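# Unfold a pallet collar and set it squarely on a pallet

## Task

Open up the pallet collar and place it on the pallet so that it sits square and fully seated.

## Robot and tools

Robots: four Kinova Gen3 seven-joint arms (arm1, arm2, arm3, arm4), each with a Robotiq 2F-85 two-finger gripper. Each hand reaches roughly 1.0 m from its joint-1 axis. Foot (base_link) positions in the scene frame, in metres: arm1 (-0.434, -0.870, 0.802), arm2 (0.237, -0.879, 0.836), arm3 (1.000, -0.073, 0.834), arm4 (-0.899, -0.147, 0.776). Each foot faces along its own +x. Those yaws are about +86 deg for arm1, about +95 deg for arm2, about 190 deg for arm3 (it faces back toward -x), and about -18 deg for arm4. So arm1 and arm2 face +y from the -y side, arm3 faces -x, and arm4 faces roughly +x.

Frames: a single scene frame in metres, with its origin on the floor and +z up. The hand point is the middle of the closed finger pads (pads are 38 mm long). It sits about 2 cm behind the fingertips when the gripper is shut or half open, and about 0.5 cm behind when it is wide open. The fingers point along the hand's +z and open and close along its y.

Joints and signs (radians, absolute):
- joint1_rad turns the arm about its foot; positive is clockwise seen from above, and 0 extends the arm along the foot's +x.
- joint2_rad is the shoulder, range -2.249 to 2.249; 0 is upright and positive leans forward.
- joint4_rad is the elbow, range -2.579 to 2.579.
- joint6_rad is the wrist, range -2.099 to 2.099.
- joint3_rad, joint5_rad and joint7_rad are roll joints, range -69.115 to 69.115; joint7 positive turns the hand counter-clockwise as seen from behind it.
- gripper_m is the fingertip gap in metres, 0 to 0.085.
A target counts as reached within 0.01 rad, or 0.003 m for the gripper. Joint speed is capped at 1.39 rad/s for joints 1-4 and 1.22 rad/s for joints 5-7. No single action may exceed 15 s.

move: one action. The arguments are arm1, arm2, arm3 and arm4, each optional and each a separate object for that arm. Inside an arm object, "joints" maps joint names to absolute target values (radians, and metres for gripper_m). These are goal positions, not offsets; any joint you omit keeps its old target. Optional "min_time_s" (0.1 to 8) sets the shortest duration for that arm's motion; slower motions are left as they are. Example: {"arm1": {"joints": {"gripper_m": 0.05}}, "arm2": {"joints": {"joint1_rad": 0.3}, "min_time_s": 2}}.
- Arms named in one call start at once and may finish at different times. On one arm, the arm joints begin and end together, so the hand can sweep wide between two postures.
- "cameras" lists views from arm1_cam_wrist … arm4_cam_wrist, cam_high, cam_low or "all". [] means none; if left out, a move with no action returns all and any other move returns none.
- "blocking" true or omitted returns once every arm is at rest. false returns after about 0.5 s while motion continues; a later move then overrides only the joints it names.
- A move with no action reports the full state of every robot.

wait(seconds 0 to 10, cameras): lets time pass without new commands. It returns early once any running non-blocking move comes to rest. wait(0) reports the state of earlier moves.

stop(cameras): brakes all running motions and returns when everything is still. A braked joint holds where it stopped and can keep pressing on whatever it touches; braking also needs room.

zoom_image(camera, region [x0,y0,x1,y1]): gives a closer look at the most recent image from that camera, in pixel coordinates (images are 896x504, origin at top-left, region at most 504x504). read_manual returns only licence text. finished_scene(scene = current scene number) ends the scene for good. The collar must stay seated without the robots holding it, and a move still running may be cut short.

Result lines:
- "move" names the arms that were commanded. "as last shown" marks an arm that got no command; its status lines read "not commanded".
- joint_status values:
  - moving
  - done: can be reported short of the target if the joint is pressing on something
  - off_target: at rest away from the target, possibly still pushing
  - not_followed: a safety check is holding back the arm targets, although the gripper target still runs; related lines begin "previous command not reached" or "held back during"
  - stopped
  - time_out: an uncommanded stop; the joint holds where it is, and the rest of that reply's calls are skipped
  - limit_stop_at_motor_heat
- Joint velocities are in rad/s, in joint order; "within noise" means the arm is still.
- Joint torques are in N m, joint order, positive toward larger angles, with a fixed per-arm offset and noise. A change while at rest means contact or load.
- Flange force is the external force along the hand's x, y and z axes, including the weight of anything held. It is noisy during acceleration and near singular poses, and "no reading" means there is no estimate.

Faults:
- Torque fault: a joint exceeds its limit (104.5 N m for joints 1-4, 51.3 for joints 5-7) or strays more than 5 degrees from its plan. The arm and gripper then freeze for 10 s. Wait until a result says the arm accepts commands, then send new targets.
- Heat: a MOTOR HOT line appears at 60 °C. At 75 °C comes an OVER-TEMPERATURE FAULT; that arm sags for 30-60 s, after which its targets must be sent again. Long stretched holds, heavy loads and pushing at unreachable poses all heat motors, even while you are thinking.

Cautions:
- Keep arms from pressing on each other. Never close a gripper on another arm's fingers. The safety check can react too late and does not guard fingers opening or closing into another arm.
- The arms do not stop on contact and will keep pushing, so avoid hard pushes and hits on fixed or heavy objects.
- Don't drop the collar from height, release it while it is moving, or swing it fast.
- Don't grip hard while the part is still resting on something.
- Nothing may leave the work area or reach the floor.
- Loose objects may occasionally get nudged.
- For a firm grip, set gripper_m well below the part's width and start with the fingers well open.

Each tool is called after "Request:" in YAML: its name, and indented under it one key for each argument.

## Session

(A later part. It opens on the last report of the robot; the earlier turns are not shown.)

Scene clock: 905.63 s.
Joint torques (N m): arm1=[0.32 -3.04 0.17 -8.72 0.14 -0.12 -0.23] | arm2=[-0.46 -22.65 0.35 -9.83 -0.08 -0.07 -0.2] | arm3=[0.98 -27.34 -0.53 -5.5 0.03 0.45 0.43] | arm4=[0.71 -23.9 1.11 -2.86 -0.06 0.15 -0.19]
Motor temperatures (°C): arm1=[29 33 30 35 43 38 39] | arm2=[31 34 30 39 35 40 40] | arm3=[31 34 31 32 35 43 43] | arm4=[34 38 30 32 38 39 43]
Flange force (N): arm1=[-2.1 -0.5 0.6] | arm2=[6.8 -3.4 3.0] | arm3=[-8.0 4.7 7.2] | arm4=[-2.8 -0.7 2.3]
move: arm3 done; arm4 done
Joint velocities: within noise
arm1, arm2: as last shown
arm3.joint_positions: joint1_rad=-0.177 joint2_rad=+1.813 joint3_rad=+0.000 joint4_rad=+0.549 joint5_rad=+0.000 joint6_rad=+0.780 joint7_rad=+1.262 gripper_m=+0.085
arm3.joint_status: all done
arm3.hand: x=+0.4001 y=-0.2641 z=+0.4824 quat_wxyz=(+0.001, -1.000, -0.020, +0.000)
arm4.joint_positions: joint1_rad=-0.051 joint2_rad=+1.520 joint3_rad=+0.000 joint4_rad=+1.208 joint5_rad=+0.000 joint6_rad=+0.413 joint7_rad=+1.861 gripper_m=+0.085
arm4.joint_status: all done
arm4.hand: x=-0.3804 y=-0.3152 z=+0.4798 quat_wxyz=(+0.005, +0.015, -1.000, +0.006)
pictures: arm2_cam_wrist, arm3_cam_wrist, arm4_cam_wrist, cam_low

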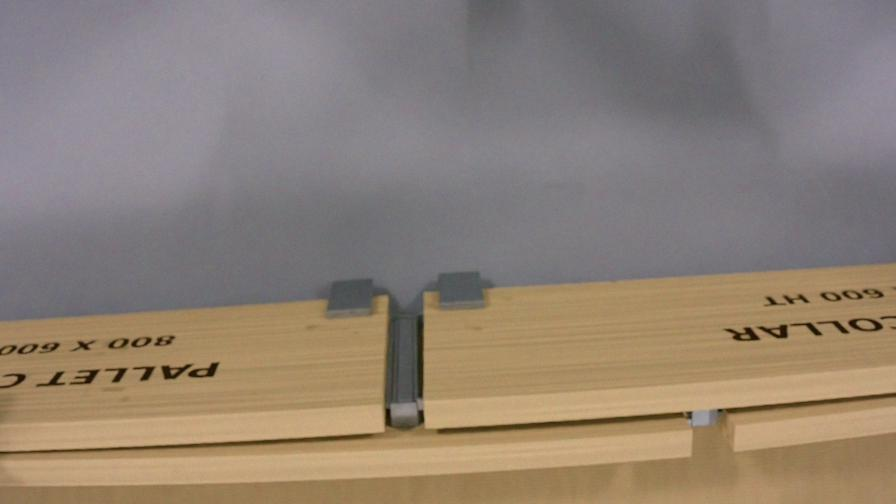

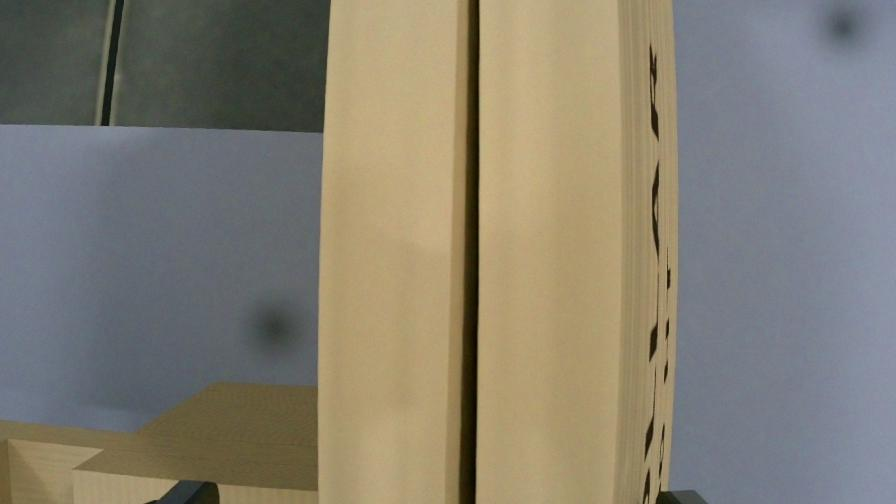

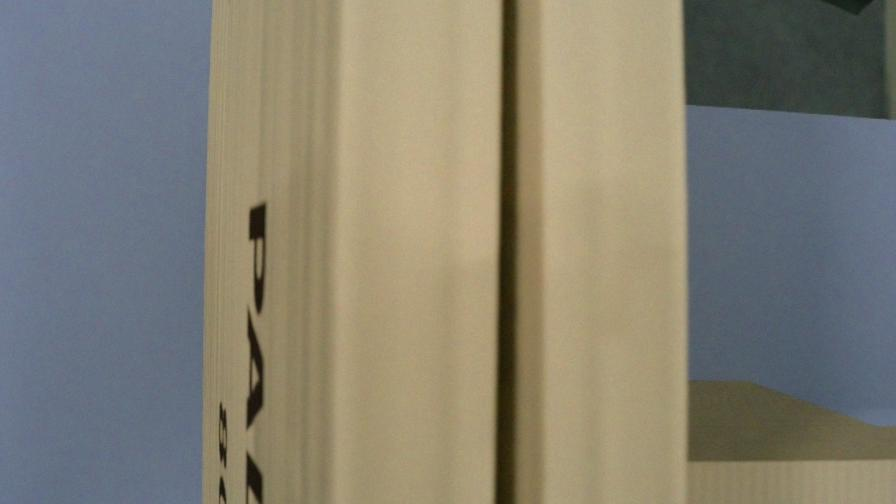

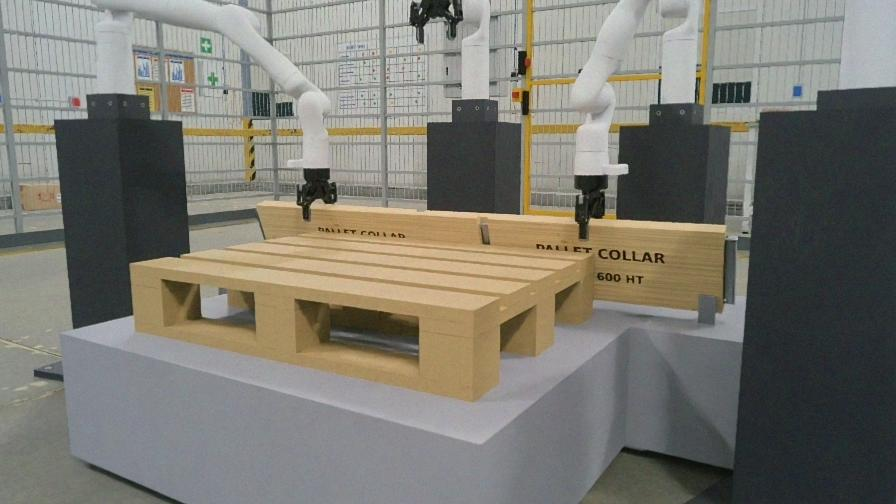

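Request:
move:
  arm3: {"joints":{"joint1_rad":-0.1983,"joint2_rad":1.7401,"joint4_rad":0.7632,"joint6_rad":0.6383,"joint7_rad":1.23},"min_time_s":2}
  cameras: []

Request:
move:
  arm3: {"joints":{"gripper_m":0.066}}
  arm4: {"joints":{"gripper_m":0.068}}
  cameras: ["arm3_cam_wrist","arm4_cam_wrist"]

Request:
move:
  arm3: {"joints":{"joint1_rad":-0.298,"joint2_rad":1.7923,"joint4_rad":0.5904,"joint6_rad":0.7589,"joint7_rad":1.13},"min_time_s":5}
  arm4: {"joints":{"joint1_rad":0.0434,"joint2_rad":1.5312,"joint4_rad":1.1334,"joint6_rad":0.477,"joint7_rad":1.9555},"min_time_s":5}
  cameras: ["arm3_cam_wrist","arm4_cam_wrist","arm2_cam_wrist","cam_low"]

Scene clock: 977.93 s.
Joint torques (N m): arm1=[0.16 -3.06 0.1 -8.69 0.12 -0.17 -0.21] | arm2=[-0.51 -22.59 0.3 -9.84 -0.1 -0.11 -0.17] | arm3=[0.98 -26.63 -0.51 -4.62 0.04 0.47 0.47] | arm4=[0.68 -23.9 1.19 -2.89 -0.06 0.18 -0.19]
Motor temperatures (°C): arm1=[29 33 30 35 43 38 39] | arm2=[31 34 30 39 35 40 40] | arm3=[31 34 31 32 35 43 43] | arm4=[34 38 30 32 38 39 43]
Flange force (N): arm1=[-2.1 -0.7 0.3] | arm2=[6.9 -3.5 2.8] | arm3=[-4.2 4.0 5.4] | arm4=[-2.5 -0.7 2.2]
move: arm3 done
Joint velocities: within noise
arm1, arm2, arm4: as last shown
arm3.joint_positions: joint1_rad=-0.198 joint2_rad=+1.740 joint3_rad=+0.000 joint4_rad=+0.763 joint5_rad=+0.000 joint6_rad=+0.638 joint7_rad=+1.230 gripper_m=+0.085
arm3.joint_status: all done
arm3.hand: x=+0.4300 y=-0.2671 z=+0.4837 quat_wxyz=(+0.001, -1.000, -0.015, +0.000)
arm4.hand: x=-0.3805 y=-0.3152 z=+0.4798 quat_wxyz=(+0.005, +0.015, -1.000, +0.006)

Scene clock: 978.90 s.
Joint torques (N m): arm1=[0.31 -2.99 0.23 -8.73 0.14 -0.14 -0.27] | arm2=[-0.45 -22.61 0.32 -9.85 -0.1 -0.12 -0.17] | arm3=[12.11 -15.63 9.05 -1.67 3.38 0.32 0.18] | arm4=[0.76 -23.94 1.14 -2.87 -0.06 0.17 -0.18]
Motor temperatures (°C): arm1=[29 33 30 35 43 38 39] | arm2=[31 34 30 39 35 40 40] | arm3=[31 34 31 32 35 43 43] | arm4=[34 38 30 32 38 39 43]
Flange force (N): arm1=[-2.0 -0.4 0.6] | arm2=[6.9 -3.4 2.9] | arm3=[4.2 20.3 -14.4] | arm4=[-2.8 -0.6 2.3]
move: arm3 done; arm4 done
Joint velocities: within noise
arm1, arm2: as last shown
arm3.joint_positions: joint1_rad=-0.198 joint2_rad=+1.740 joint3_rad=+0.000 joint4_rad=+0.763 joint5_rad=+0.000 joint6_rad=+0.638 joint7_rad=+1.230 gripper_m=+0.066
arm3.joint_status: all done
arm3.hand: x=+0.4300 y=-0.2672 z=+0.4838 quat_wxyz=(+0.001, -1.000, -0.015, +0.000)
arm4.joint_positions: joint1_rad=-0.051 joint2_rad=+1.520 joint3_rad=+0.000 joint4_rad=+1.208 joint5_rad=+0.000 joint6_rad=+0.413 joint7_rad=+1.861 gripper_m=+0.068
arm4.joint_status: all done
arm4.hand: x=-0.3805 y=-0.3152 z=+0.4798 quat_wxyz=(+0.005, +0.015, -1.000, +0.006)

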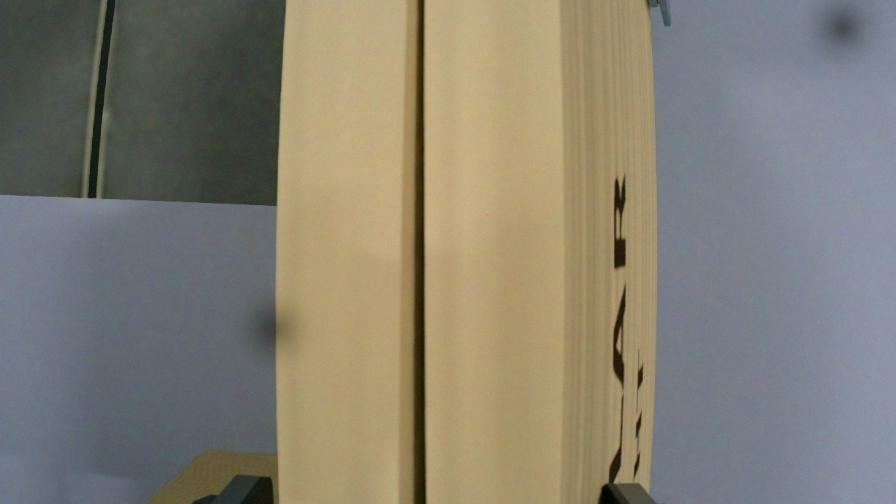

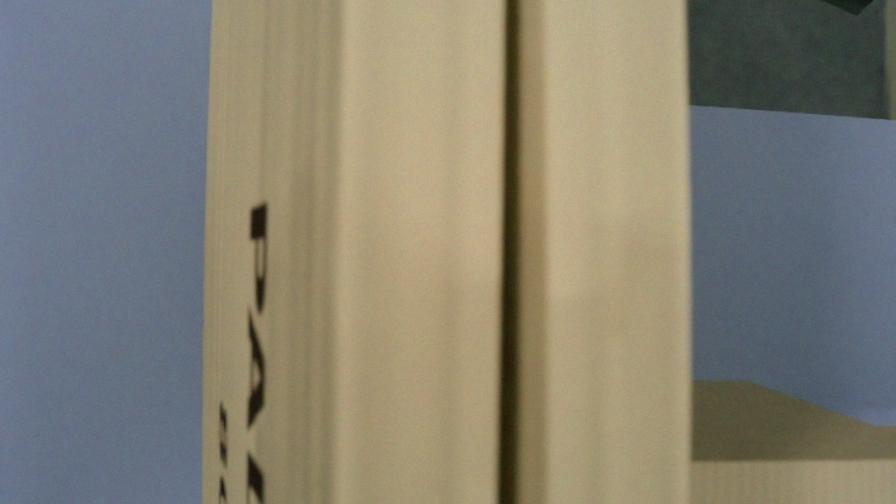

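Scene clock: 984.20 s.
Joint torques (N m): arm1=[0.25 -3 0.24 -8.73 0.18 -0.11 -0.2] | arm2=[-0.46 -22.63 0.3 -9.82 -0.11 -0.06 -0.17] | arm3=[0.97 -27.28 -0.55 -5.42 0.01 0.47 0.46] | arm4=[0.8 -24.45 1.16 -3.37 -0.05 0.12 -0.15]
Motor temperatures (°C): arm1=[29 33 30 35 43 38 39] | arm2=[31 34 30 39 35 40 40] | arm3=[31 34 31 32 35 43 43] | arm4=[34 38 30 32 38 39 43]
Flange force (N): arm1=[-2.1 -0.1 0.7] | arm2=[6.8 -3.4 3.0] | arm3=[-6.1 5.2 6.4] | arm4=[-3.2 -1.0 2.4]
move: arm3 done; arm4 done
Joint velocities: within noise
arm1.joint_positions: joint1_rad=-0.266 joint2_rad=-0.322 joint3_rad=-0.070 joint4_rad=+1.467 joint5_rad=-0.025 joint6_rad=+1.972 joint7_rad=+1.690 gripper_m=+0.085
arm1.joint_status: not commanded
arm1.hand: x=-0.4586 y=-0.7148 z=+1.3058 quat_wxyz=(-0.007, +0.831, -0.556, -0.015)
arm2.joint_positions: joint1_rad=-0.282 joint2_rad=+0.786 joint3_rad=+0.000 joint4_rad=+1.308 joint5_rad=+0.000 joint6_rad=+1.048 joint7_rad=+1.193 gripper_m=+0.085
arm2.joint_status: not commanded
arm2.hand: x=+0.0502 y=-0.3406 z=+0.9532 quat_wxyz=(+0.002, +0.707, -0.707, -0.004)
arm3.joint_positions: joint1_rad=-0.298 joint2_rad=+1.792 joint3_rad=+0.000 joint4_rad=+0.590 joint5_rad=+0.000 joint6_rad=+0.759 joint7_rad=+1.130 gripper_m=+0.066
arm3.joint_status: all done
arm3.hand: x=+0.4301 y=-0.3342 z=+0.4864 quat_wxyz=(+0.001, -1.000, -0.015, +0.000)
arm4.joint_positions: joint1_rad=+0.043 joint2_rad=+1.531 joint3_rad=+0.000 joint4_rad=+1.133 joint5_rad=+0.000 joint6_rad=+0.477 joint7_rad=+1.955 gripper_m=+0.068
arm4.joint_status: all done
arm4.hand: x=-0.3812 y=-0.3699 z=+0.4844 quat_wxyz=(+0.005, +0.015, -1.000, +0.006)
pictures: arm2_cam_wrist, arm3_cam_wrist, arm4_cam_wrist, cam_low

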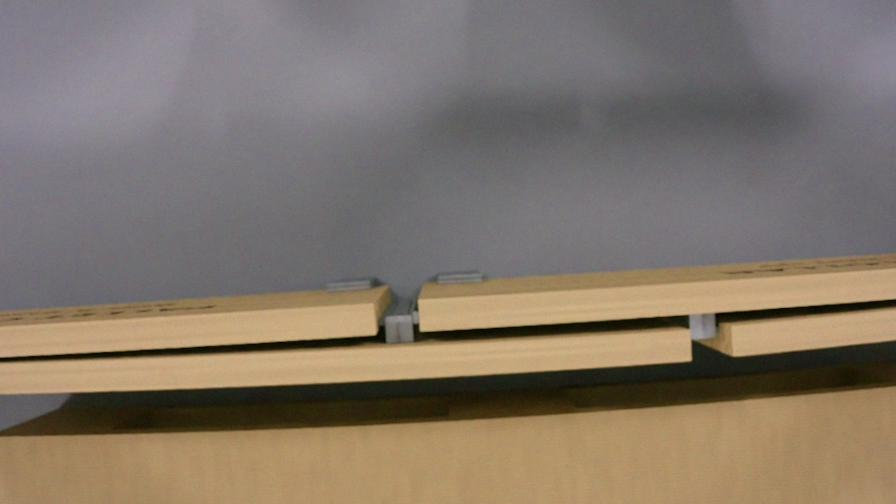

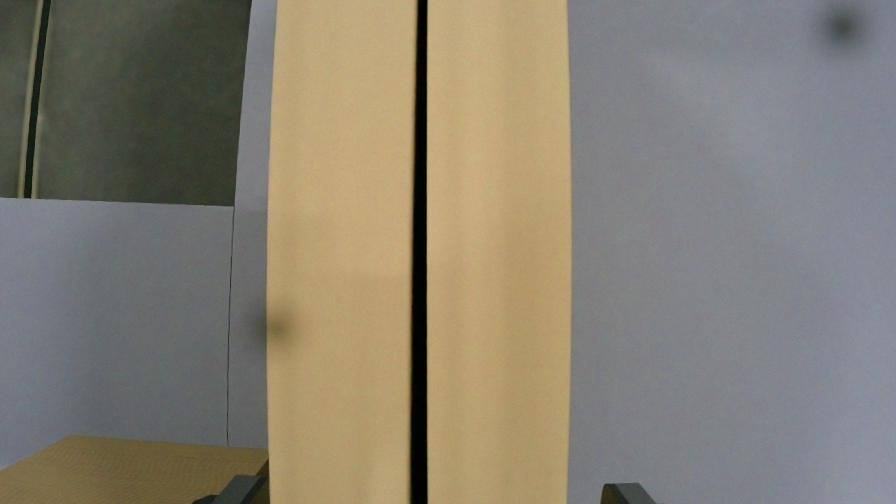

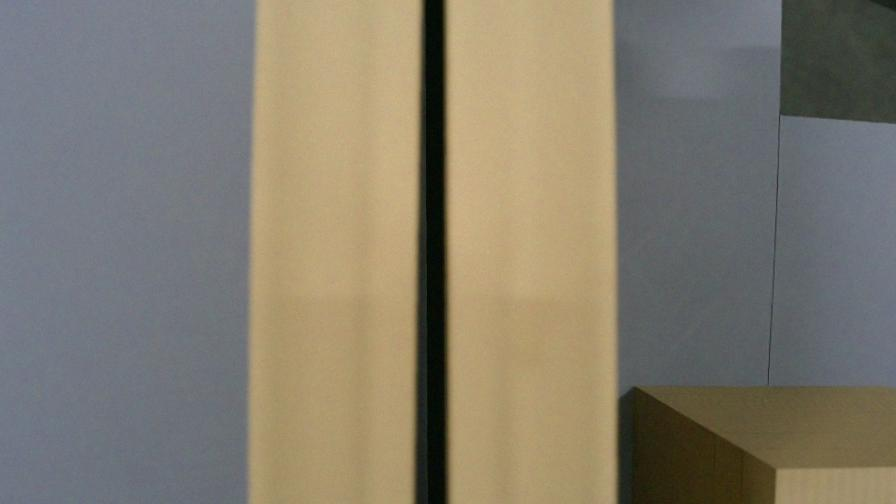

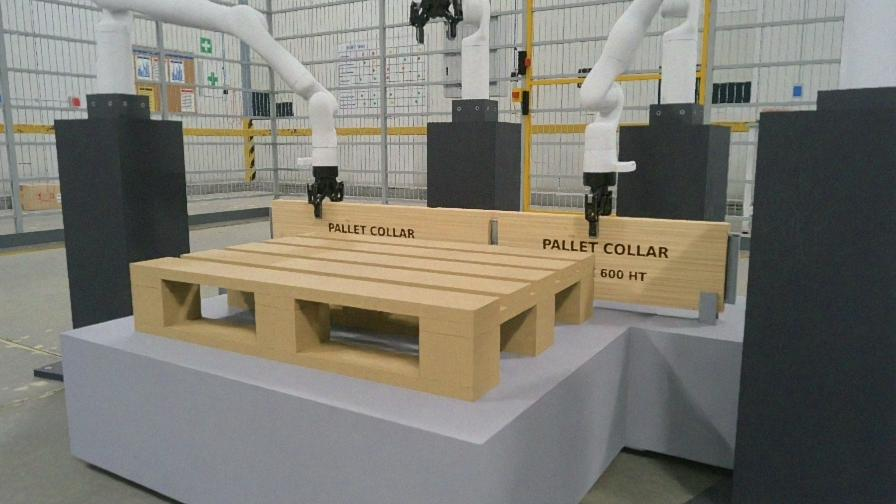

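Request:
zoom_image:
  camera: "arm2_cam_wrist"
  region: [540, 270, 740, 382]

Request:
zoom_image:
  camera: "arm2_cam_wrist"
  region: [360, 270, 560, 382]

Scaled by 2.520 from the camera's image (finer frame: 1280x720).

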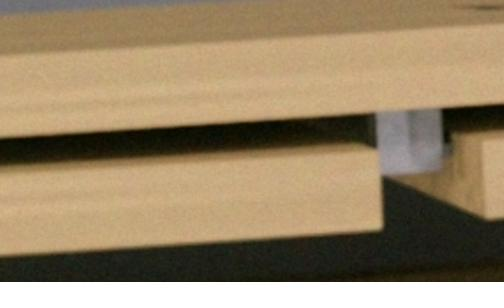

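Scaled by 2.520 from the camera's image (finer frame: 1280x720).

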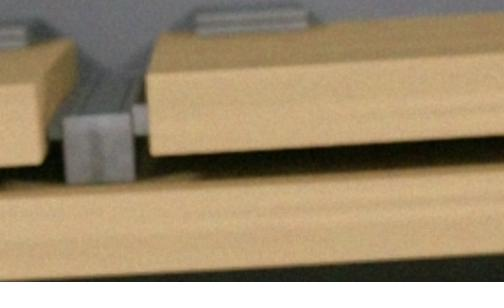

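Request:
zoom_image:
  camera: "arm3_cam_wrist"
  region: [590, 464, 670, 504]

Request:
zoom_image:
  camera: "cam_low"
  region: [570, 170, 670, 240]

Request:
zoom_image:
  camera: "arm3_cam_wrist"
  region: [190, 464, 290, 504]

Scaled by 6.300 from the camera's image (finer frame: 1280x720).

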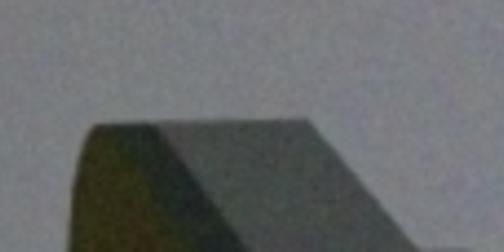

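Scaled by 5.040 from the camera's image (finer frame: 1280x720).

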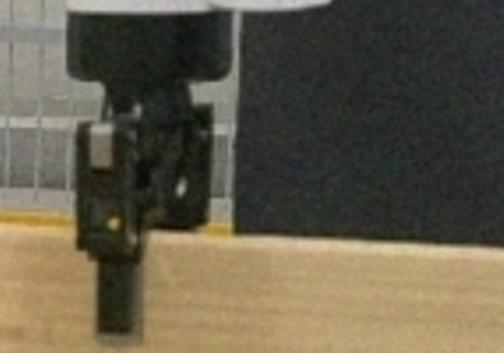

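Scaled by 5.040 from the camera's image (finer frame: 1280x720).

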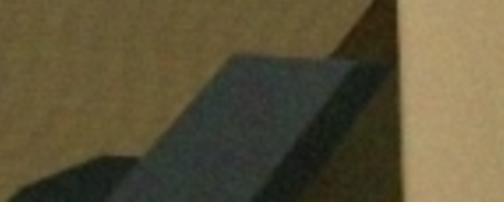

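Request:
move:
  arm2: {"joints":{"joint1_rad":-0.4635,"joint2_rad":1.5212,"joint4_rad":1.0858,"joint6_rad":0.5346,"joint7_rad":2.632,"gripper_m":0.05},"min_time_s":4}
  cameras: ["arm2_cam_wrist"]

Request:
zoom_image:
  camera: "arm2_cam_wrist"
  region: [200, 392, 400, 504]

Scene clock: 1064.00 s.
Joint torques (N m): arm1=[0.21 -3.05 0.2 -8.71 0.15 -0.13 -0.24] | arm2=[-0.47 -25.22 0.51 -6.56 -0.05 -0.09 -0.19] | arm3=[0.97 -27.26 -0.53 -5.41 0.01 0.46 0.44] | arm4=[0.79 -24.43 1.15 -3.39 -0.09 0.12 -0.15]
Motor temperatures (°C): arm1=[29 33 30 35 43 38 39] | arm2=[31 34 30 39 35 40 40] | arm3=[31 34 31 32 35 42 43] | arm4=[34 38 30 32 38 39 43]
Flange force (N): arm1=[-2.2 -0.4 0.5] | arm2=[4.8 7.3 -2.9] | arm3=[-6.2 5.2 6.5] | arm4=[-3.1 -1.0 2.2]
move: arm2 done
Joint velocities: within noise
arm1, arm3, arm4: as last shown
arm2.joint_positions: joint1_rad=-0.463 joint2_rad=+1.521 joint3_rad=+0.000 joint4_rad=+1.086 joint5_rad=+0.000 joint6_rad=+0.535 joint7_rad=+2.632 gripper_m=+0.050
arm2.joint_status: all done
arm2.hand: x=-0.0530 y=-0.3735 z=+0.5639 quat_wxyz=(-0.001, +1.000, +0.025, -0.004)

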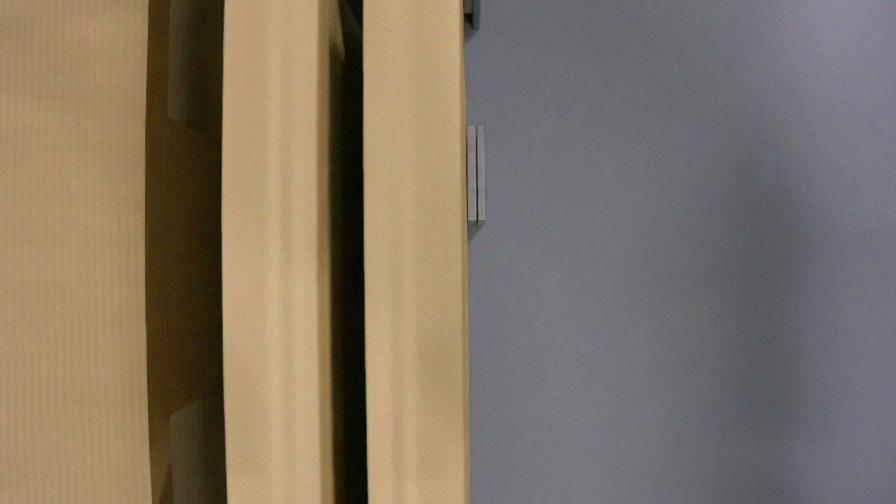

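Scaled by 2.520 from the camera's image (finer frame: 1280x720).

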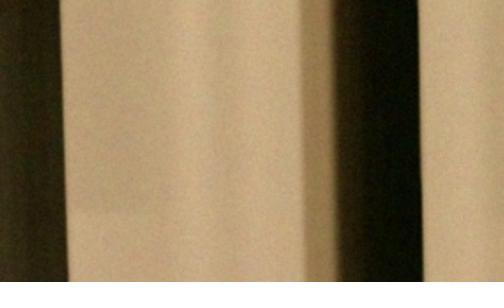

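Request:
move:
  arm2: {"joints":{"gripper_m":0.03}}
  cameras: ["arm2_cam_wrist"]

Request:
zoom_image:
  camera: "arm2_cam_wrist"
  region: [330, 448, 430, 504]

Request:
zoom_image:
  camera: "arm2_cam_wrist"
  region: [480, 448, 580, 504]

Scene clock: 1107.33 s.
Joint torques (N m): arm1=[0.23 -3.05 0.14 -8.66 0.16 -0.08 -0.22] | arm2=[-0.51 -25.21 0.53 -6.61 -0.03 -0.11 -0.2] | arm3=[0.99 -27.24 -0.55 -5.38 0.03 0.43 0.47] | arm4=[0.72 -24.44 1.19 -3.34 -0.06 0.15 -0.15]
Motor temperatures (°C): arm1=[29 33 30 35 43 38 39] | arm2=[31 34 30 39 35 40 40] | arm3=[31 34 31 32 35 42 43] | arm4=[34 38 30 33 38 39 43]
Flange force (N): arm1=[-2.3 -0.5 0.5] | arm2=[4.9 7.5 -3.1] | arm3=[-6.4 5.4 6.5] | arm4=[-3.1 -1.2 2.4]
move: arm2 done
Joint velocities: within noise
arm1, arm3, arm4: as last shown
arm2.joint_positions: joint1_rad=-0.463 joint2_rad=+1.521 joint3_rad=+0.000 joint4_rad=+1.086 joint5_rad=+0.000 joint6_rad=+0.535 joint7_rad=+2.632 gripper_m=+0.030
arm2.joint_status: all done
arm2.hand: x=-0.0529 y=-0.3735 z=+0.5639 quat_wxyz=(-0.001, +1.000, +0.025, -0.004)

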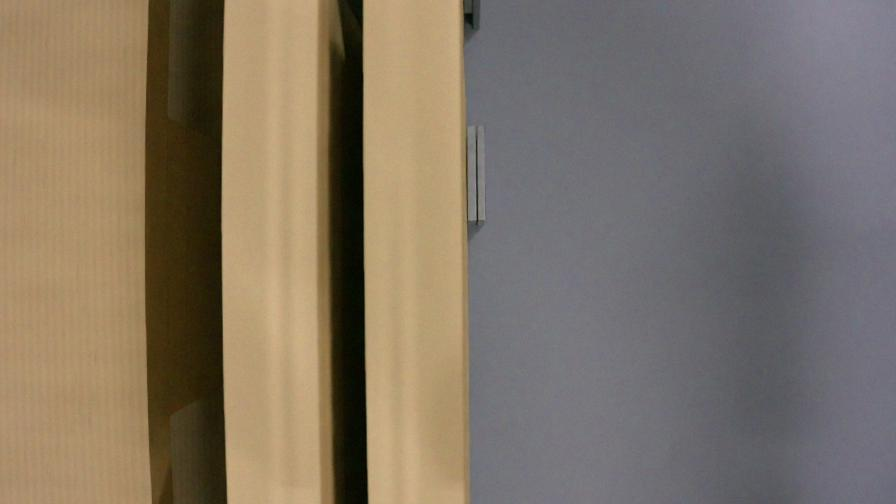

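Scaled by 5.040 from the camera's image (finer frame: 1280x720).

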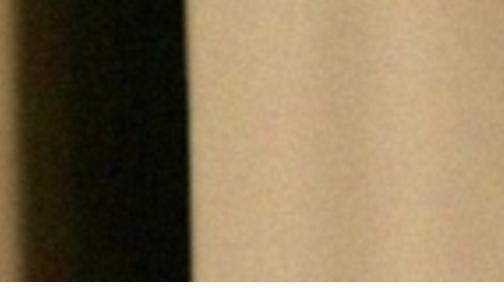

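Scaled by 5.040 from the camera's image (finer frame: 1280x720).

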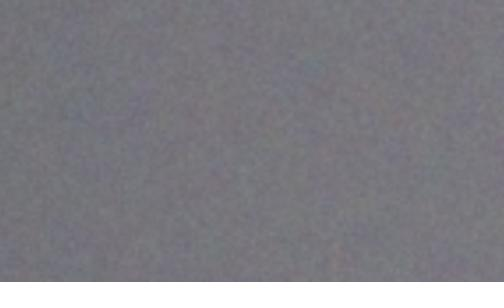

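Request:
move:
  arm2: {"joints":{"joint7_rad":-0.5096,"gripper_m":0.05}}
  cameras: ["arm2_cam_wrist"]

Request:
zoom_image:
  camera: "arm2_cam_wrist"
  region: [480, 392, 680, 504]

Scene clock: 1119.97 s.
Joint torques (N m): arm1=[0.18 -3.08 0.16 -8.66 0.16 -0.08 -0.21] | arm2=[-0.5 -25.31 0.41 -6.63 -0.08 -0.18 -0.16] | arm3=[0.95 -27.28 -0.53 -5.42 0.03 0.46 0.46] | arm4=[0.78 -24.41 1.13 -3.34 0 0.1 -0.16]
Motor temperatures (°C): arm1=[29 33 30 35 43 38 39] | arm2=[31 34 30 39 35 40 40] | arm3=[31 34 31 32 35 42 43] | arm4=[34 38 30 33 38 39 43]
Flange force (N): arm1=[-2.3 -0.5 0.4] | arm2=[-4.7 -7.2 -2.9] | arm3=[-6.2 5.2 6.5] | arm4=[-3.3 -1.1 2.3]
move: arm2 done
Joint velocities: within noise
arm1, arm3, arm4: as last shown
arm2.joint_positions: joint1_rad=-0.463 joint2_rad=+1.521 joint3_rad=+0.000 joint4_rad=+1.086 joint5_rad=+0.000 joint6_rad=+0.535 joint7_rad=-0.510 gripper_m=+0.050
arm2.joint_status: all done
arm2.hand: x=-0.0529 y=-0.3735 z=+0.5639 quat_wxyz=(+0.004, +0.025, -1.000, -0.001)

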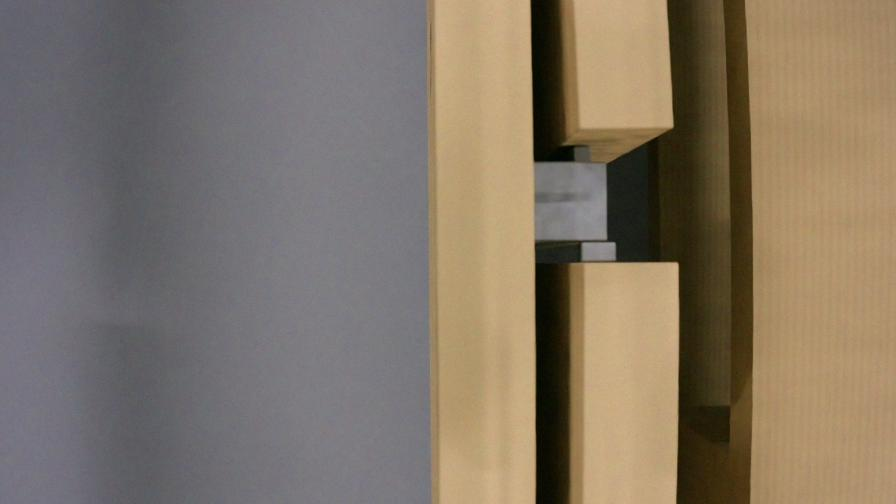

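Scaled by 2.520 from the camera's image (finer frame: 1280x720).

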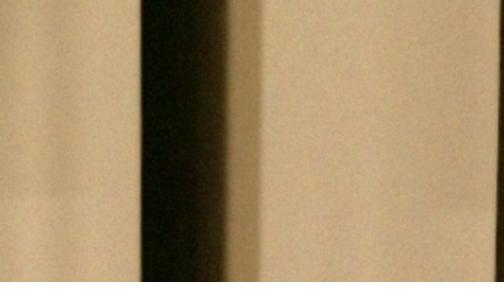

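Request:
move:
  arm2: {"joints":{"joint1_rad":-0.4679,"joint2_rad":1.5619,"joint4_rad":1.0626,"joint6_rad":0.5171,"joint7_rad":-0.508},"min_time_s":1.5}

Request:
move:
  arm2: {"joints":{"joint2_rad":1.6005,"joint4_rad":1.0236,"joint6_rad":0.5175},"min_time_s":1.5}
  cameras: ["arm2_cam_wrist","cam_low"]

Request:
zoom_image:
  camera: "arm2_cam_wrist"
  region: [480, 392, 680, 504]

Scene clock: 1204.97 s.
Joint torques (N m): arm1=[0.24 -3.04 0.12 -8.67 0.14 -0.14 -0.25] | arm2=[-0.45 -25.17 0.47 -6.53 -0.1 -0.17 -0.16] | arm3=[0.96 -27.28 -0.55 -5.42 0.02 0.44 0.45] | arm4=[0.74 -24.45 1.21 -3.34 -0.04 0.14 -0.18]
Motor temperatures (°C): arm1=[29 33 30 35 43 38 39] | arm2=[31 34 30 39 35 40 40] | arm3=[31 34 31 32 35 42 42] | arm4=[34 38 30 33 38 39 43]
Flange force (N): arm1=[-2.1 -0.7 0.3] | arm2=[-4.8 -7.5 -3.4] | arm3=[-6.2 5.3 6.5] | arm4=[-3.2 -1.2 2.4]
move: arm2 done
Joint velocities: within noise
arm1, arm3, arm4: as last shown
arm2.joint_positions: joint1_rad=-0.468 joint2_rad=+1.562 joint3_rad=+0.000 joint4_rad=+1.063 joint5_rad=+0.000 joint6_rad=+0.517 joint7_rad=-0.508 gripper_m=+0.050
arm2.joint_status: all done
arm2.hand: x=-0.0530 y=-0.3784 z=+0.5440 quat_wxyz=(+0.004, +0.028, -1.000, -0.001)
pictures: none

Scene clock: 1206.77 s.
Joint torques (N m): arm1=[0.18 -3 0.16 -8.7 0.17 -0.11 -0.28] | arm2=[-10.99 23.2 -11.69 1.77 -2.8 -2.8 0.66] | arm3=[0.98 -27.26 -0.55 -5.4 0.01 0.43 0.46] | arm4=[0.72 -24.43 1.18 -3.41 -0.07 0.18 -0.2]
Motor temperatures (°C): arm1=[29 33 30 35 43 38 39] | arm2=[31 34 30 39 35 40 40] | arm3=[31 34 31 32 35 42 42] | arm4=[34 38 30 33 38 39 43]
Flange force (N): arm1=[-2.0 -0.6 0.6] | arm2=[-26.2 -12.5 -99.4] | arm3=[-6.4 5.4 6.5] | arm4=[-2.7 -1.0 2.2]
move: arm2 done
Joint velocities: within noise
arm1, arm3, arm4: as last shown
arm2.joint_positions: joint1_rad=-0.468 joint2_rad=+1.600 joint3_rad=+0.000 joint4_rad=+1.024 joint5_rad=+0.000 joint6_rad=+0.518 joint7_rad=-0.508 gripper_m=+0.050
arm2.joint_status: all done
arm2.hand: x=-0.0531 y=-0.3782 z=+0.5279 quat_wxyz=(+0.004, +0.028, -1.000, -0.002)

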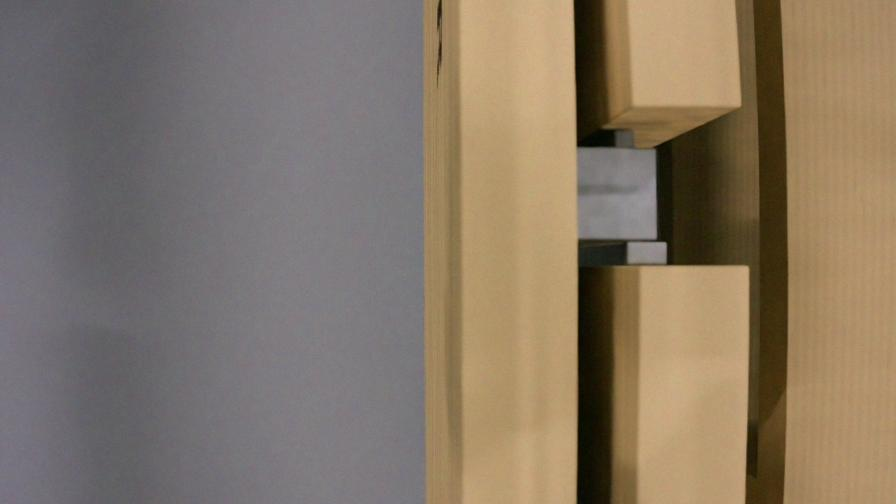

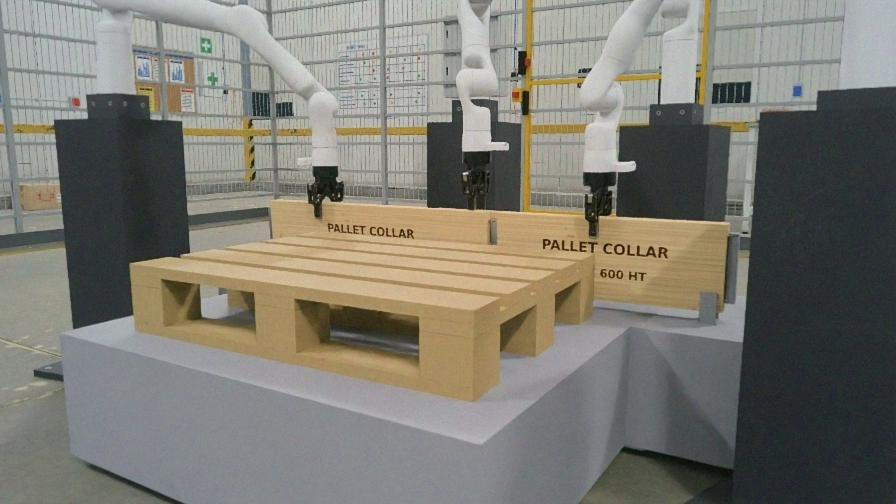

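Scaled by 2.520 from the camera's image (finer frame: 1280x720).

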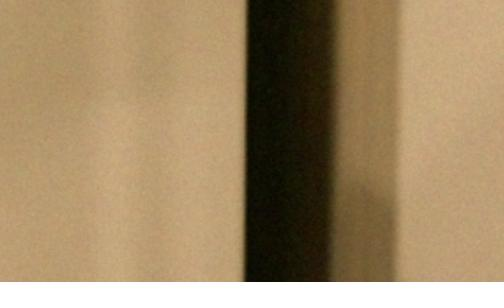

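Request:
zoom_image:
  camera: "cam_low"
  region: [450, 160, 520, 230]

Request:
move:
  arm2: {"joints":{"joint2_rad":1.5619,"joint4_rad":1.0626,"joint6_rad":0.5171},"min_time_s":1}
  cameras: ["arm2_cam_wrist","cam_low"]

Request:
zoom_image:
  camera: "cam_low"
  region: [450, 160, 520, 230]

Request:
zoom_image:
  camera: "arm2_cam_wrist"
  region: [480, 392, 680, 504]

Scaled by 7.200 from the camera's image (finer frame: 1280x720).

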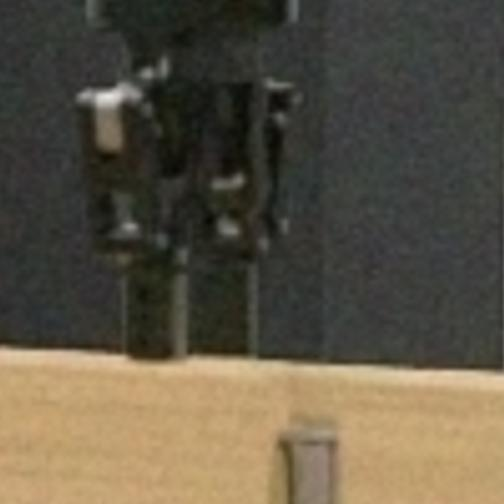

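Scene clock: 1282.30 s.
Joint torques (N m): arm1=[0.17 -3.06 0.17 -8.61 0.18 -0.21 -0.25] | arm2=[-0.45 -25.13 0.42 -6.47 -0.09 -0.17 -0.17] | arm3=[0.95 -27.24 -0.52 -5.4 0.06 0.45 0.45] | arm4=[0.77 -24.36 1.06 -3.35 -0.1 0.11 -0.18]
Motor temperatures (°C): arm1=[29 33 30 35 43 38 39] | arm2=[32 37 31 39 36 40 40] | arm3=[31 35 31 32 35 42 42] | arm4=[34 38 30 33 38 39 43]
Flange force (N): arm1=[-2.2 -0.5 -0.2] | arm2=[-4.7 -7.4 -3.3] | arm3=[-6.3 5.3 6.4] | arm4=[-3.2 -1.1 2.2]
move: arm2 done
Joint velocities: within noise
arm1, arm3, arm4: as last shown
arm2.joint_positions: joint1_rad=-0.468 joint2_rad=+1.562 joint3_rad=+0.000 joint4_rad=+1.063 joint5_rad=+0.000 joint6_rad=+0.517 joint7_rad=-0.508 gripper_m=+0.050
arm2.joint_status: all done
arm2.hand: x=-0.0530 y=-0.3784 z=+0.5440 quat_wxyz=(+0.004, +0.028, -1.000, -0.001)

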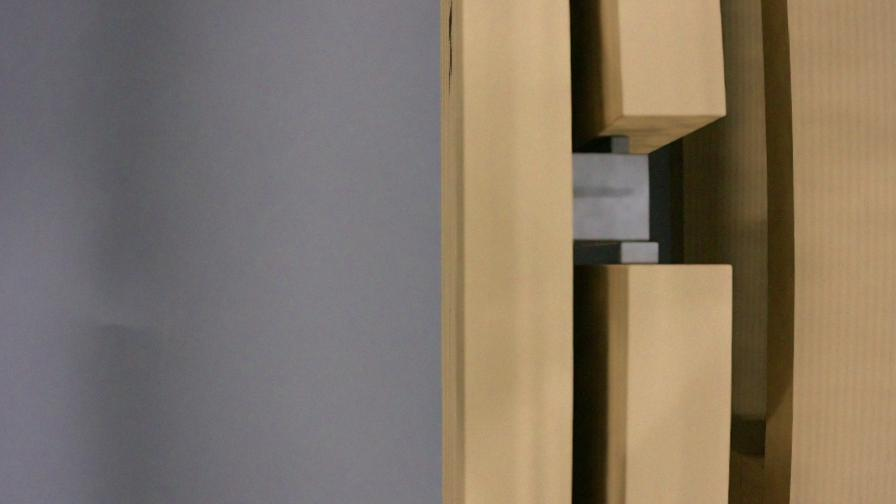

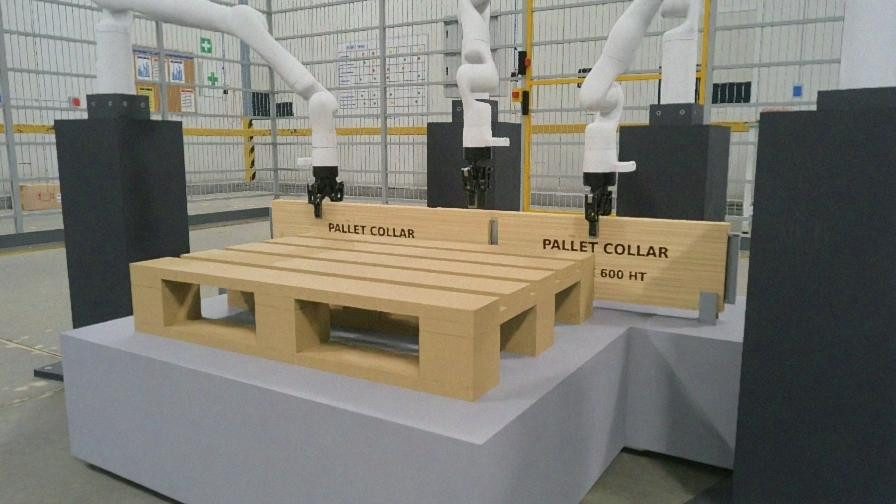

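Scaled by 7.200 from the camera's image (finer frame: 1280x720).

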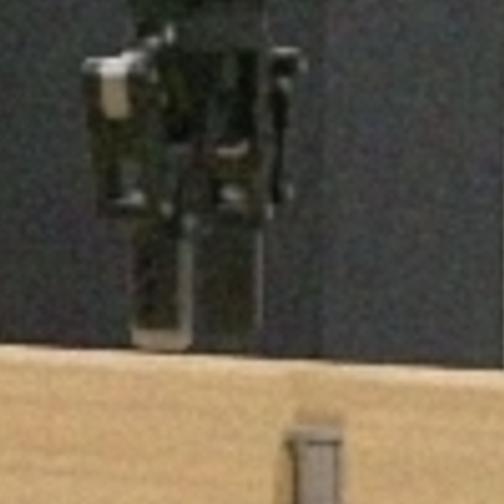

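Scaled by 2.520 from the camera's image (finer frame: 1280x720).

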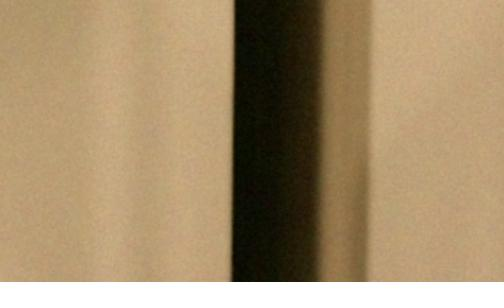

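Request:
move:
  arm2: {"joints":{"joint1_rad":-0.4715,"joint2_rad":1.5574,"joint4_rad":1.0797,"joint6_rad":0.5046,"joint7_rad":-0.5116},"min_time_s":1}

Request:
move:
  arm2: {"joints":{"joint2_rad":1.5809,"joint4_rad":1.0561,"joint6_rad":0.5046},"min_time_s":1}
  cameras: ["arm2_cam_wrist"]

Request:
zoom_image:
  camera: "arm2_cam_wrist"
  region: [500, 392, 700, 504]

Scene clock: 1334.90 s.
Joint torques (N m): arm1=[0.21 -2.95 0.23 -8.64 0.13 -0.12 -0.23] | arm2=[-0.48 -25.1 0.43 -6.43 -0.09 -0.16 -0.2] | arm3=[0.97 -27.29 -0.54 -5.4 0.03 0.45 0.44] | arm4=[0.76 -24.42 1.11 -3.44 -0.06 0.12 -0.21]
Motor temperatures (°C): arm1=[29 33 30 35 43 38 39] | arm2=[31 38 31 39 35 40 40] | arm3=[31 35 31 32 35 42 42] | arm4=[34 39 30 33 38 39 43]
Flange force (N): arm1=[-2.1 -0.3 0.4] | arm2=[-4.9 -7.4 -3.3] | arm3=[-6.4 5.3 6.6] | arm4=[-2.8 -1.0 2.2]
move: arm2 done
Joint velocities: within noise
arm1, arm3, arm4: as last shown
arm2.joint_positions: joint1_rad=-0.472 joint2_rad=+1.557 joint3_rad=+0.000 joint4_rad=+1.080 joint5_rad=+0.000 joint6_rad=+0.505 joint7_rad=-0.512 gripper_m=+0.050
arm2.joint_status: all done
arm2.hand: x=-0.0530 y=-0.3824 z=+0.5440 quat_wxyz=(+0.004, +0.028, -1.000, -0.001)
pictures: none

Scene clock: 1336.20 s.
Joint torques (N m): arm1=[0.3 -3.03 0.22 -8.63 0.11 -0.09 -0.25] | arm2=[-5.65 -3.99 -5.52 -1.03 -1.5 -0.14 0.03] | arm3=[0.97 -27.29 -0.55 -5.41 0.02 0.47 0.46] | arm4=[0.72 -24.35 1.18 -3.35 -0.06 0.17 -0.16]
Motor temperatures (°C): arm1=[29 33 30 35 43 38 39] | arm2=[31 38 31 39 35 40 40] | arm3=[31 35 31 32 35 42 42] | arm4=[34 39 30 33 38 39 43]
Flange force (N): arm1=[-2.3 -0.4 0.3] | arm2=[-13.0 -4.2 -40.8] | arm3=[-6.2 5.3 6.5] | arm4=[-3.0 -1.1 2.2]
move: arm2 done
Joint velocities: within noise
arm1.joint_positions: joint1_rad=-0.266 joint2_rad=-0.322 joint3_rad=-0.070 joint4_rad=+1.467 joint5_rad=-0.025 joint6_rad=+1.972 joint7_rad=+1.690 gripper_m=+0.085
arm1.joint_status: not commanded
arm1.hand: x=-0.4586 y=-0.7148 z=+1.3058 quat_wxyz=(-0.007, +0.831, -0.556, -0.015)
arm2.joint_positions: joint1_rad=-0.472 joint2_rad=+1.581 joint3_rad=+0.000 joint4_rad=+1.056 joint5_rad=+0.000 joint6_rad=+0.505 joint7_rad=-0.512 gripper_m=+0.050
arm2.joint_status: all done
arm2.hand: x=-0.0531 y=-0.3822 z=+0.5341 quat_wxyz=(+0.004, +0.028, -1.000, -0.001)
arm3.joint_positions: joint1_rad=-0.298 joint2_rad=+1.792 joint3_rad=+0.000 joint4_rad=+0.590 joint5_rad=+0.000 joint6_rad=+0.759 joint7_rad=+1.130 gripper_m=+0.066
arm3.joint_status: not commanded
arm3.hand: x=+0.4301 y=-0.3342 z=+0.4864 quat_wxyz=(+0.001, -1.000, -0.015, +0.000)
arm4.joint_positions: joint1_rad=+0.043 joint2_rad=+1.531 joint3_rad=+0.000 joint4_rad=+1.133 joint5_rad=+0.000 joint6_rad=+0.477 joint7_rad=+1.955 gripper_m=+0.068
arm4.joint_status: not commanded
arm4.hand: x=-0.3812 y=-0.3699 z=+0.4844 quat_wxyz=(+0.005, +0.015, -1.000, +0.006)

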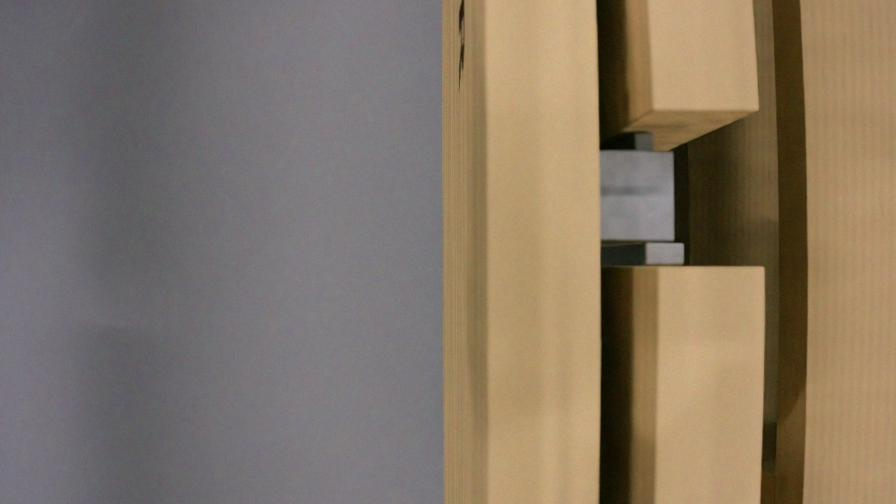

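Scaled by 2.520 from the camera's image (finer frame: 1280x720).

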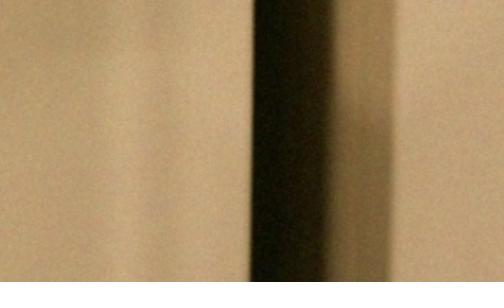

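Request:
move:
  arm2: {"joints":{"joint2_rad":1.5574,"joint4_rad":1.0797,"joint6_rad":0.5046},"min_time_s":1}
  arm3: {"joints":{"gripper_m":0.085}}
  arm4: {"joints":{"gripper_m":0.085}}

Request:
move:
  arm2: {"joints":{"joint1_rad":-0.4679,"joint2_rad":1.5619,"joint4_rad":1.0626,"joint6_rad":0.5171,"joint7_rad":-0.508},"min_time_s":1}

Request:
move:
  arm2: {"joints":{"joint2_rad":1.5957,"joint4_rad":1.0285,"joint6_rad":0.5174},"min_time_s":1.5}
  cameras: ["arm2_cam_wrist","cam_low"]

Request:
zoom_image:
  camera: "cam_low"
  region: [450, 160, 520, 230]

Scene clock: 1425.73 s.
Joint torques (N m): arm1=[0.2 -3.05 0.06 -8.66 0.14 -0.1 -0.15] | arm2=[-0.52 -25.07 0.46 -6.39 -0.1 -0.13 -0.2] | arm3=[0.96 -27.26 -0.53 -5.43 0.02 0.44 0.45] | arm4=[0.72 -24.43 1.22 -3.35 -0.04 0.13 -0.16]
Motor temperatures (°C): arm1=[29 33 30 35 43 38 39] | arm2=[31 35 31 39 35 40 40] | arm3=[31 35 31 32 35 42 42] | arm4=[34 39 30 33 38 39 43]
Flange force (N): arm1=[-2.2 -0.6 0.4] | arm2=[-4.9 -7.3 -3.2] | arm3=[-6.1 5.2 6.4] | arm4=[-3.2 -1.2 2.4]
move: arm2 done; arm3 done; arm4 done
Joint velocities: within noise
arm1: as last shown
arm2.joint_positions: joint1_rad=-0.472 joint2_rad=+1.557 joint3_rad=+0.000 joint4_rad=+1.080 joint5_rad=+0.000 joint6_rad=+0.505 joint7_rad=-0.512 gripper_m=+0.050
arm2.joint_status: all done
arm2.hand: x=-0.0530 y=-0.3824 z=+0.5439 quat_wxyz=(+0.004, +0.028, -1.000, -0.001)
arm3.joint_positions: joint1_rad=-0.298 joint2_rad=+1.792 joint3_rad=+0.000 joint4_rad=+0.590 joint5_rad=+0.000 joint6_rad=+0.759 joint7_rad=+1.130 gripper_m=+0.085
arm3.joint_status: all done
arm3.hand: x=+0.4301 y=-0.3342 z=+0.4864 quat_wxyz=(+0.001, -1.000, -0.015, +0.000)
arm4.joint_positions: joint1_rad=+0.043 joint2_rad=+1.531 joint3_rad=+0.000 joint4_rad=+1.133 joint5_rad=+0.000 joint6_rad=+0.477 joint7_rad=+1.955 gripper_m=+0.085
arm4.joint_status: all done
arm4.hand: x=-0.3812 y=-0.3699 z=+0.4844 quat_wxyz=(+0.005, +0.015, -1.000, +0.006)
pictures: none

Scene clock: 1427.03 s.
Joint torques (N m): arm1=[0.22 -3.05 0.15 -8.61 0.12 -0.14 -0.21] | arm2=[-0.5 -25.13 0.46 -6.51 -0.07 -0.14 -0.18] | arm3=[0.96 -27.28 -0.5 -5.42 0.03 0.44 0.47] | arm4=[0.73 -24.39 1.18 -3.38 -0.08 0.15 -0.17]
Motor temperatures (°C): arm1=[29 33 30 35 43 38 39] | arm2=[31 35 31 39 35 40 40] | arm3=[31 35 31 32 35 42 42] | arm4=[34 39 30 33 38 39 43]
Flange force (N): arm1=[-2.3 -0.5 0.1] | arm2=[-4.9 -7.5 -3.4] | arm3=[-6.2 5.3 6.5] | arm4=[-2.9 -1.1 2.2]
move: arm2 done
Joint velocities: within noise
arm1, arm3, arm4: as last shown
arm2.joint_positions: joint1_rad=-0.468 joint2_rad=+1.562 joint3_rad=+0.000 joint4_rad=+1.063 joint5_rad=+0.000 joint6_rad=+0.517 joint7_rad=-0.508 gripper_m=+0.050
arm2.joint_status: all done
arm2.hand: x=-0.0530 y=-0.3784 z=+0.5440 quat_wxyz=(+0.004, +0.028, -1.000, -0.001)
pictures: none

Scene clock: 1428.83 s.
Joint torques (N m): arm1=[0.16 -3.01 0.19 -8.61 0.17 -0.1 -0.24] | arm2=[-6.02 4.05 -6.15 -2.13 -1.55 -2.14 0.29] | arm3=[0.98 -27.28 -0.54 -5.42 0.03 0.44 0.46] | arm4=[0.75 -24.43 1.11 -3.39 -0.08 0.17 -0.19]
Motor temperatures (°C): arm1=[29 33 30 35 43 38 39] | arm2=[31 35 31 39 35 40 40] | arm3=[31 35 31 32 35 42 42] | arm4=[34 39 30 33 38 39 43]
Flange force (N): arm1=[-2.2 -0.4 0.2] | arm2=[-17.3 -12.7 -63.0] | arm3=[-6.2 5.3 6.5] | arm4=[-2.9 -1.0 2.3]
move: arm2 done
Joint velocities: within noise
arm1, arm3, arm4: as last shown
arm2.joint_positions: joint1_rad=-0.468 joint2_rad=+1.596 joint3_rad=+0.000 joint4_rad=+1.028 joint5_rad=+0.000 joint6_rad=+0.517 joint7_rad=-0.508 gripper_m=+0.050
arm2.joint_status: all done
arm2.hand: x=-0.0531 y=-0.3782 z=+0.5299 quat_wxyz=(+0.004, +0.028, -1.000, -0.002)

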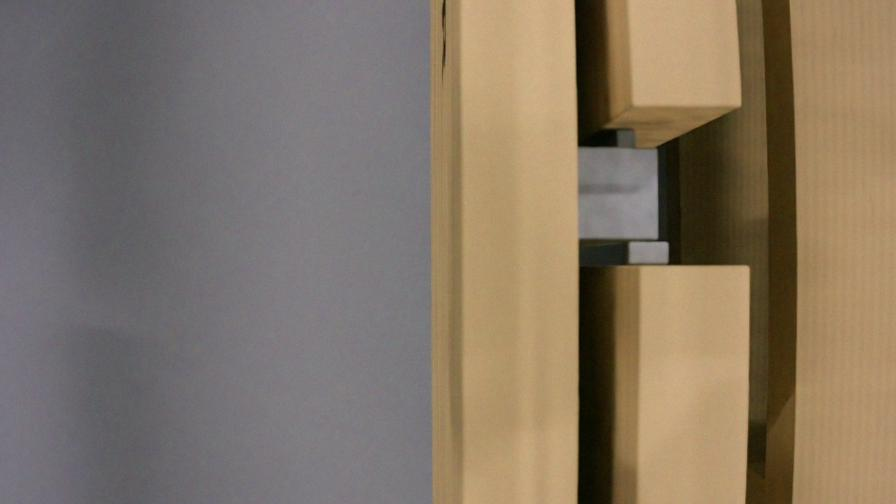

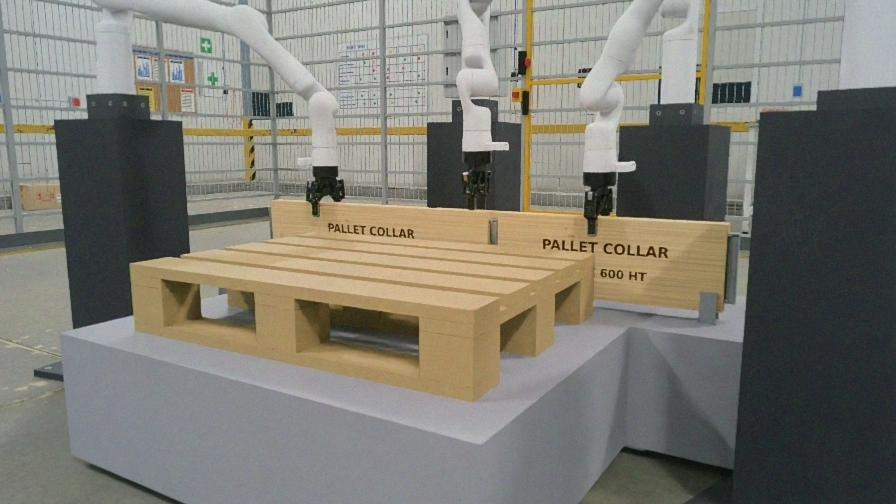

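Scaled by 7.200 from the camera's image (finer frame: 1280x720).

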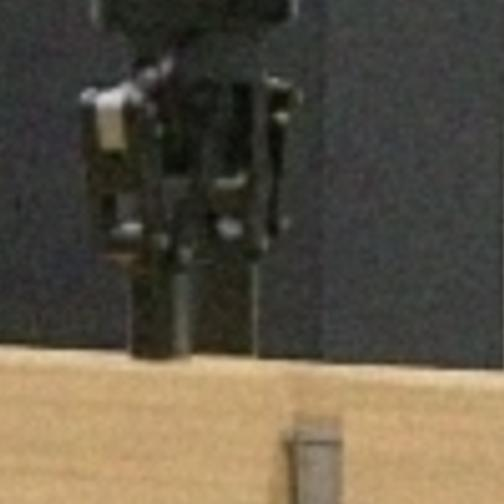

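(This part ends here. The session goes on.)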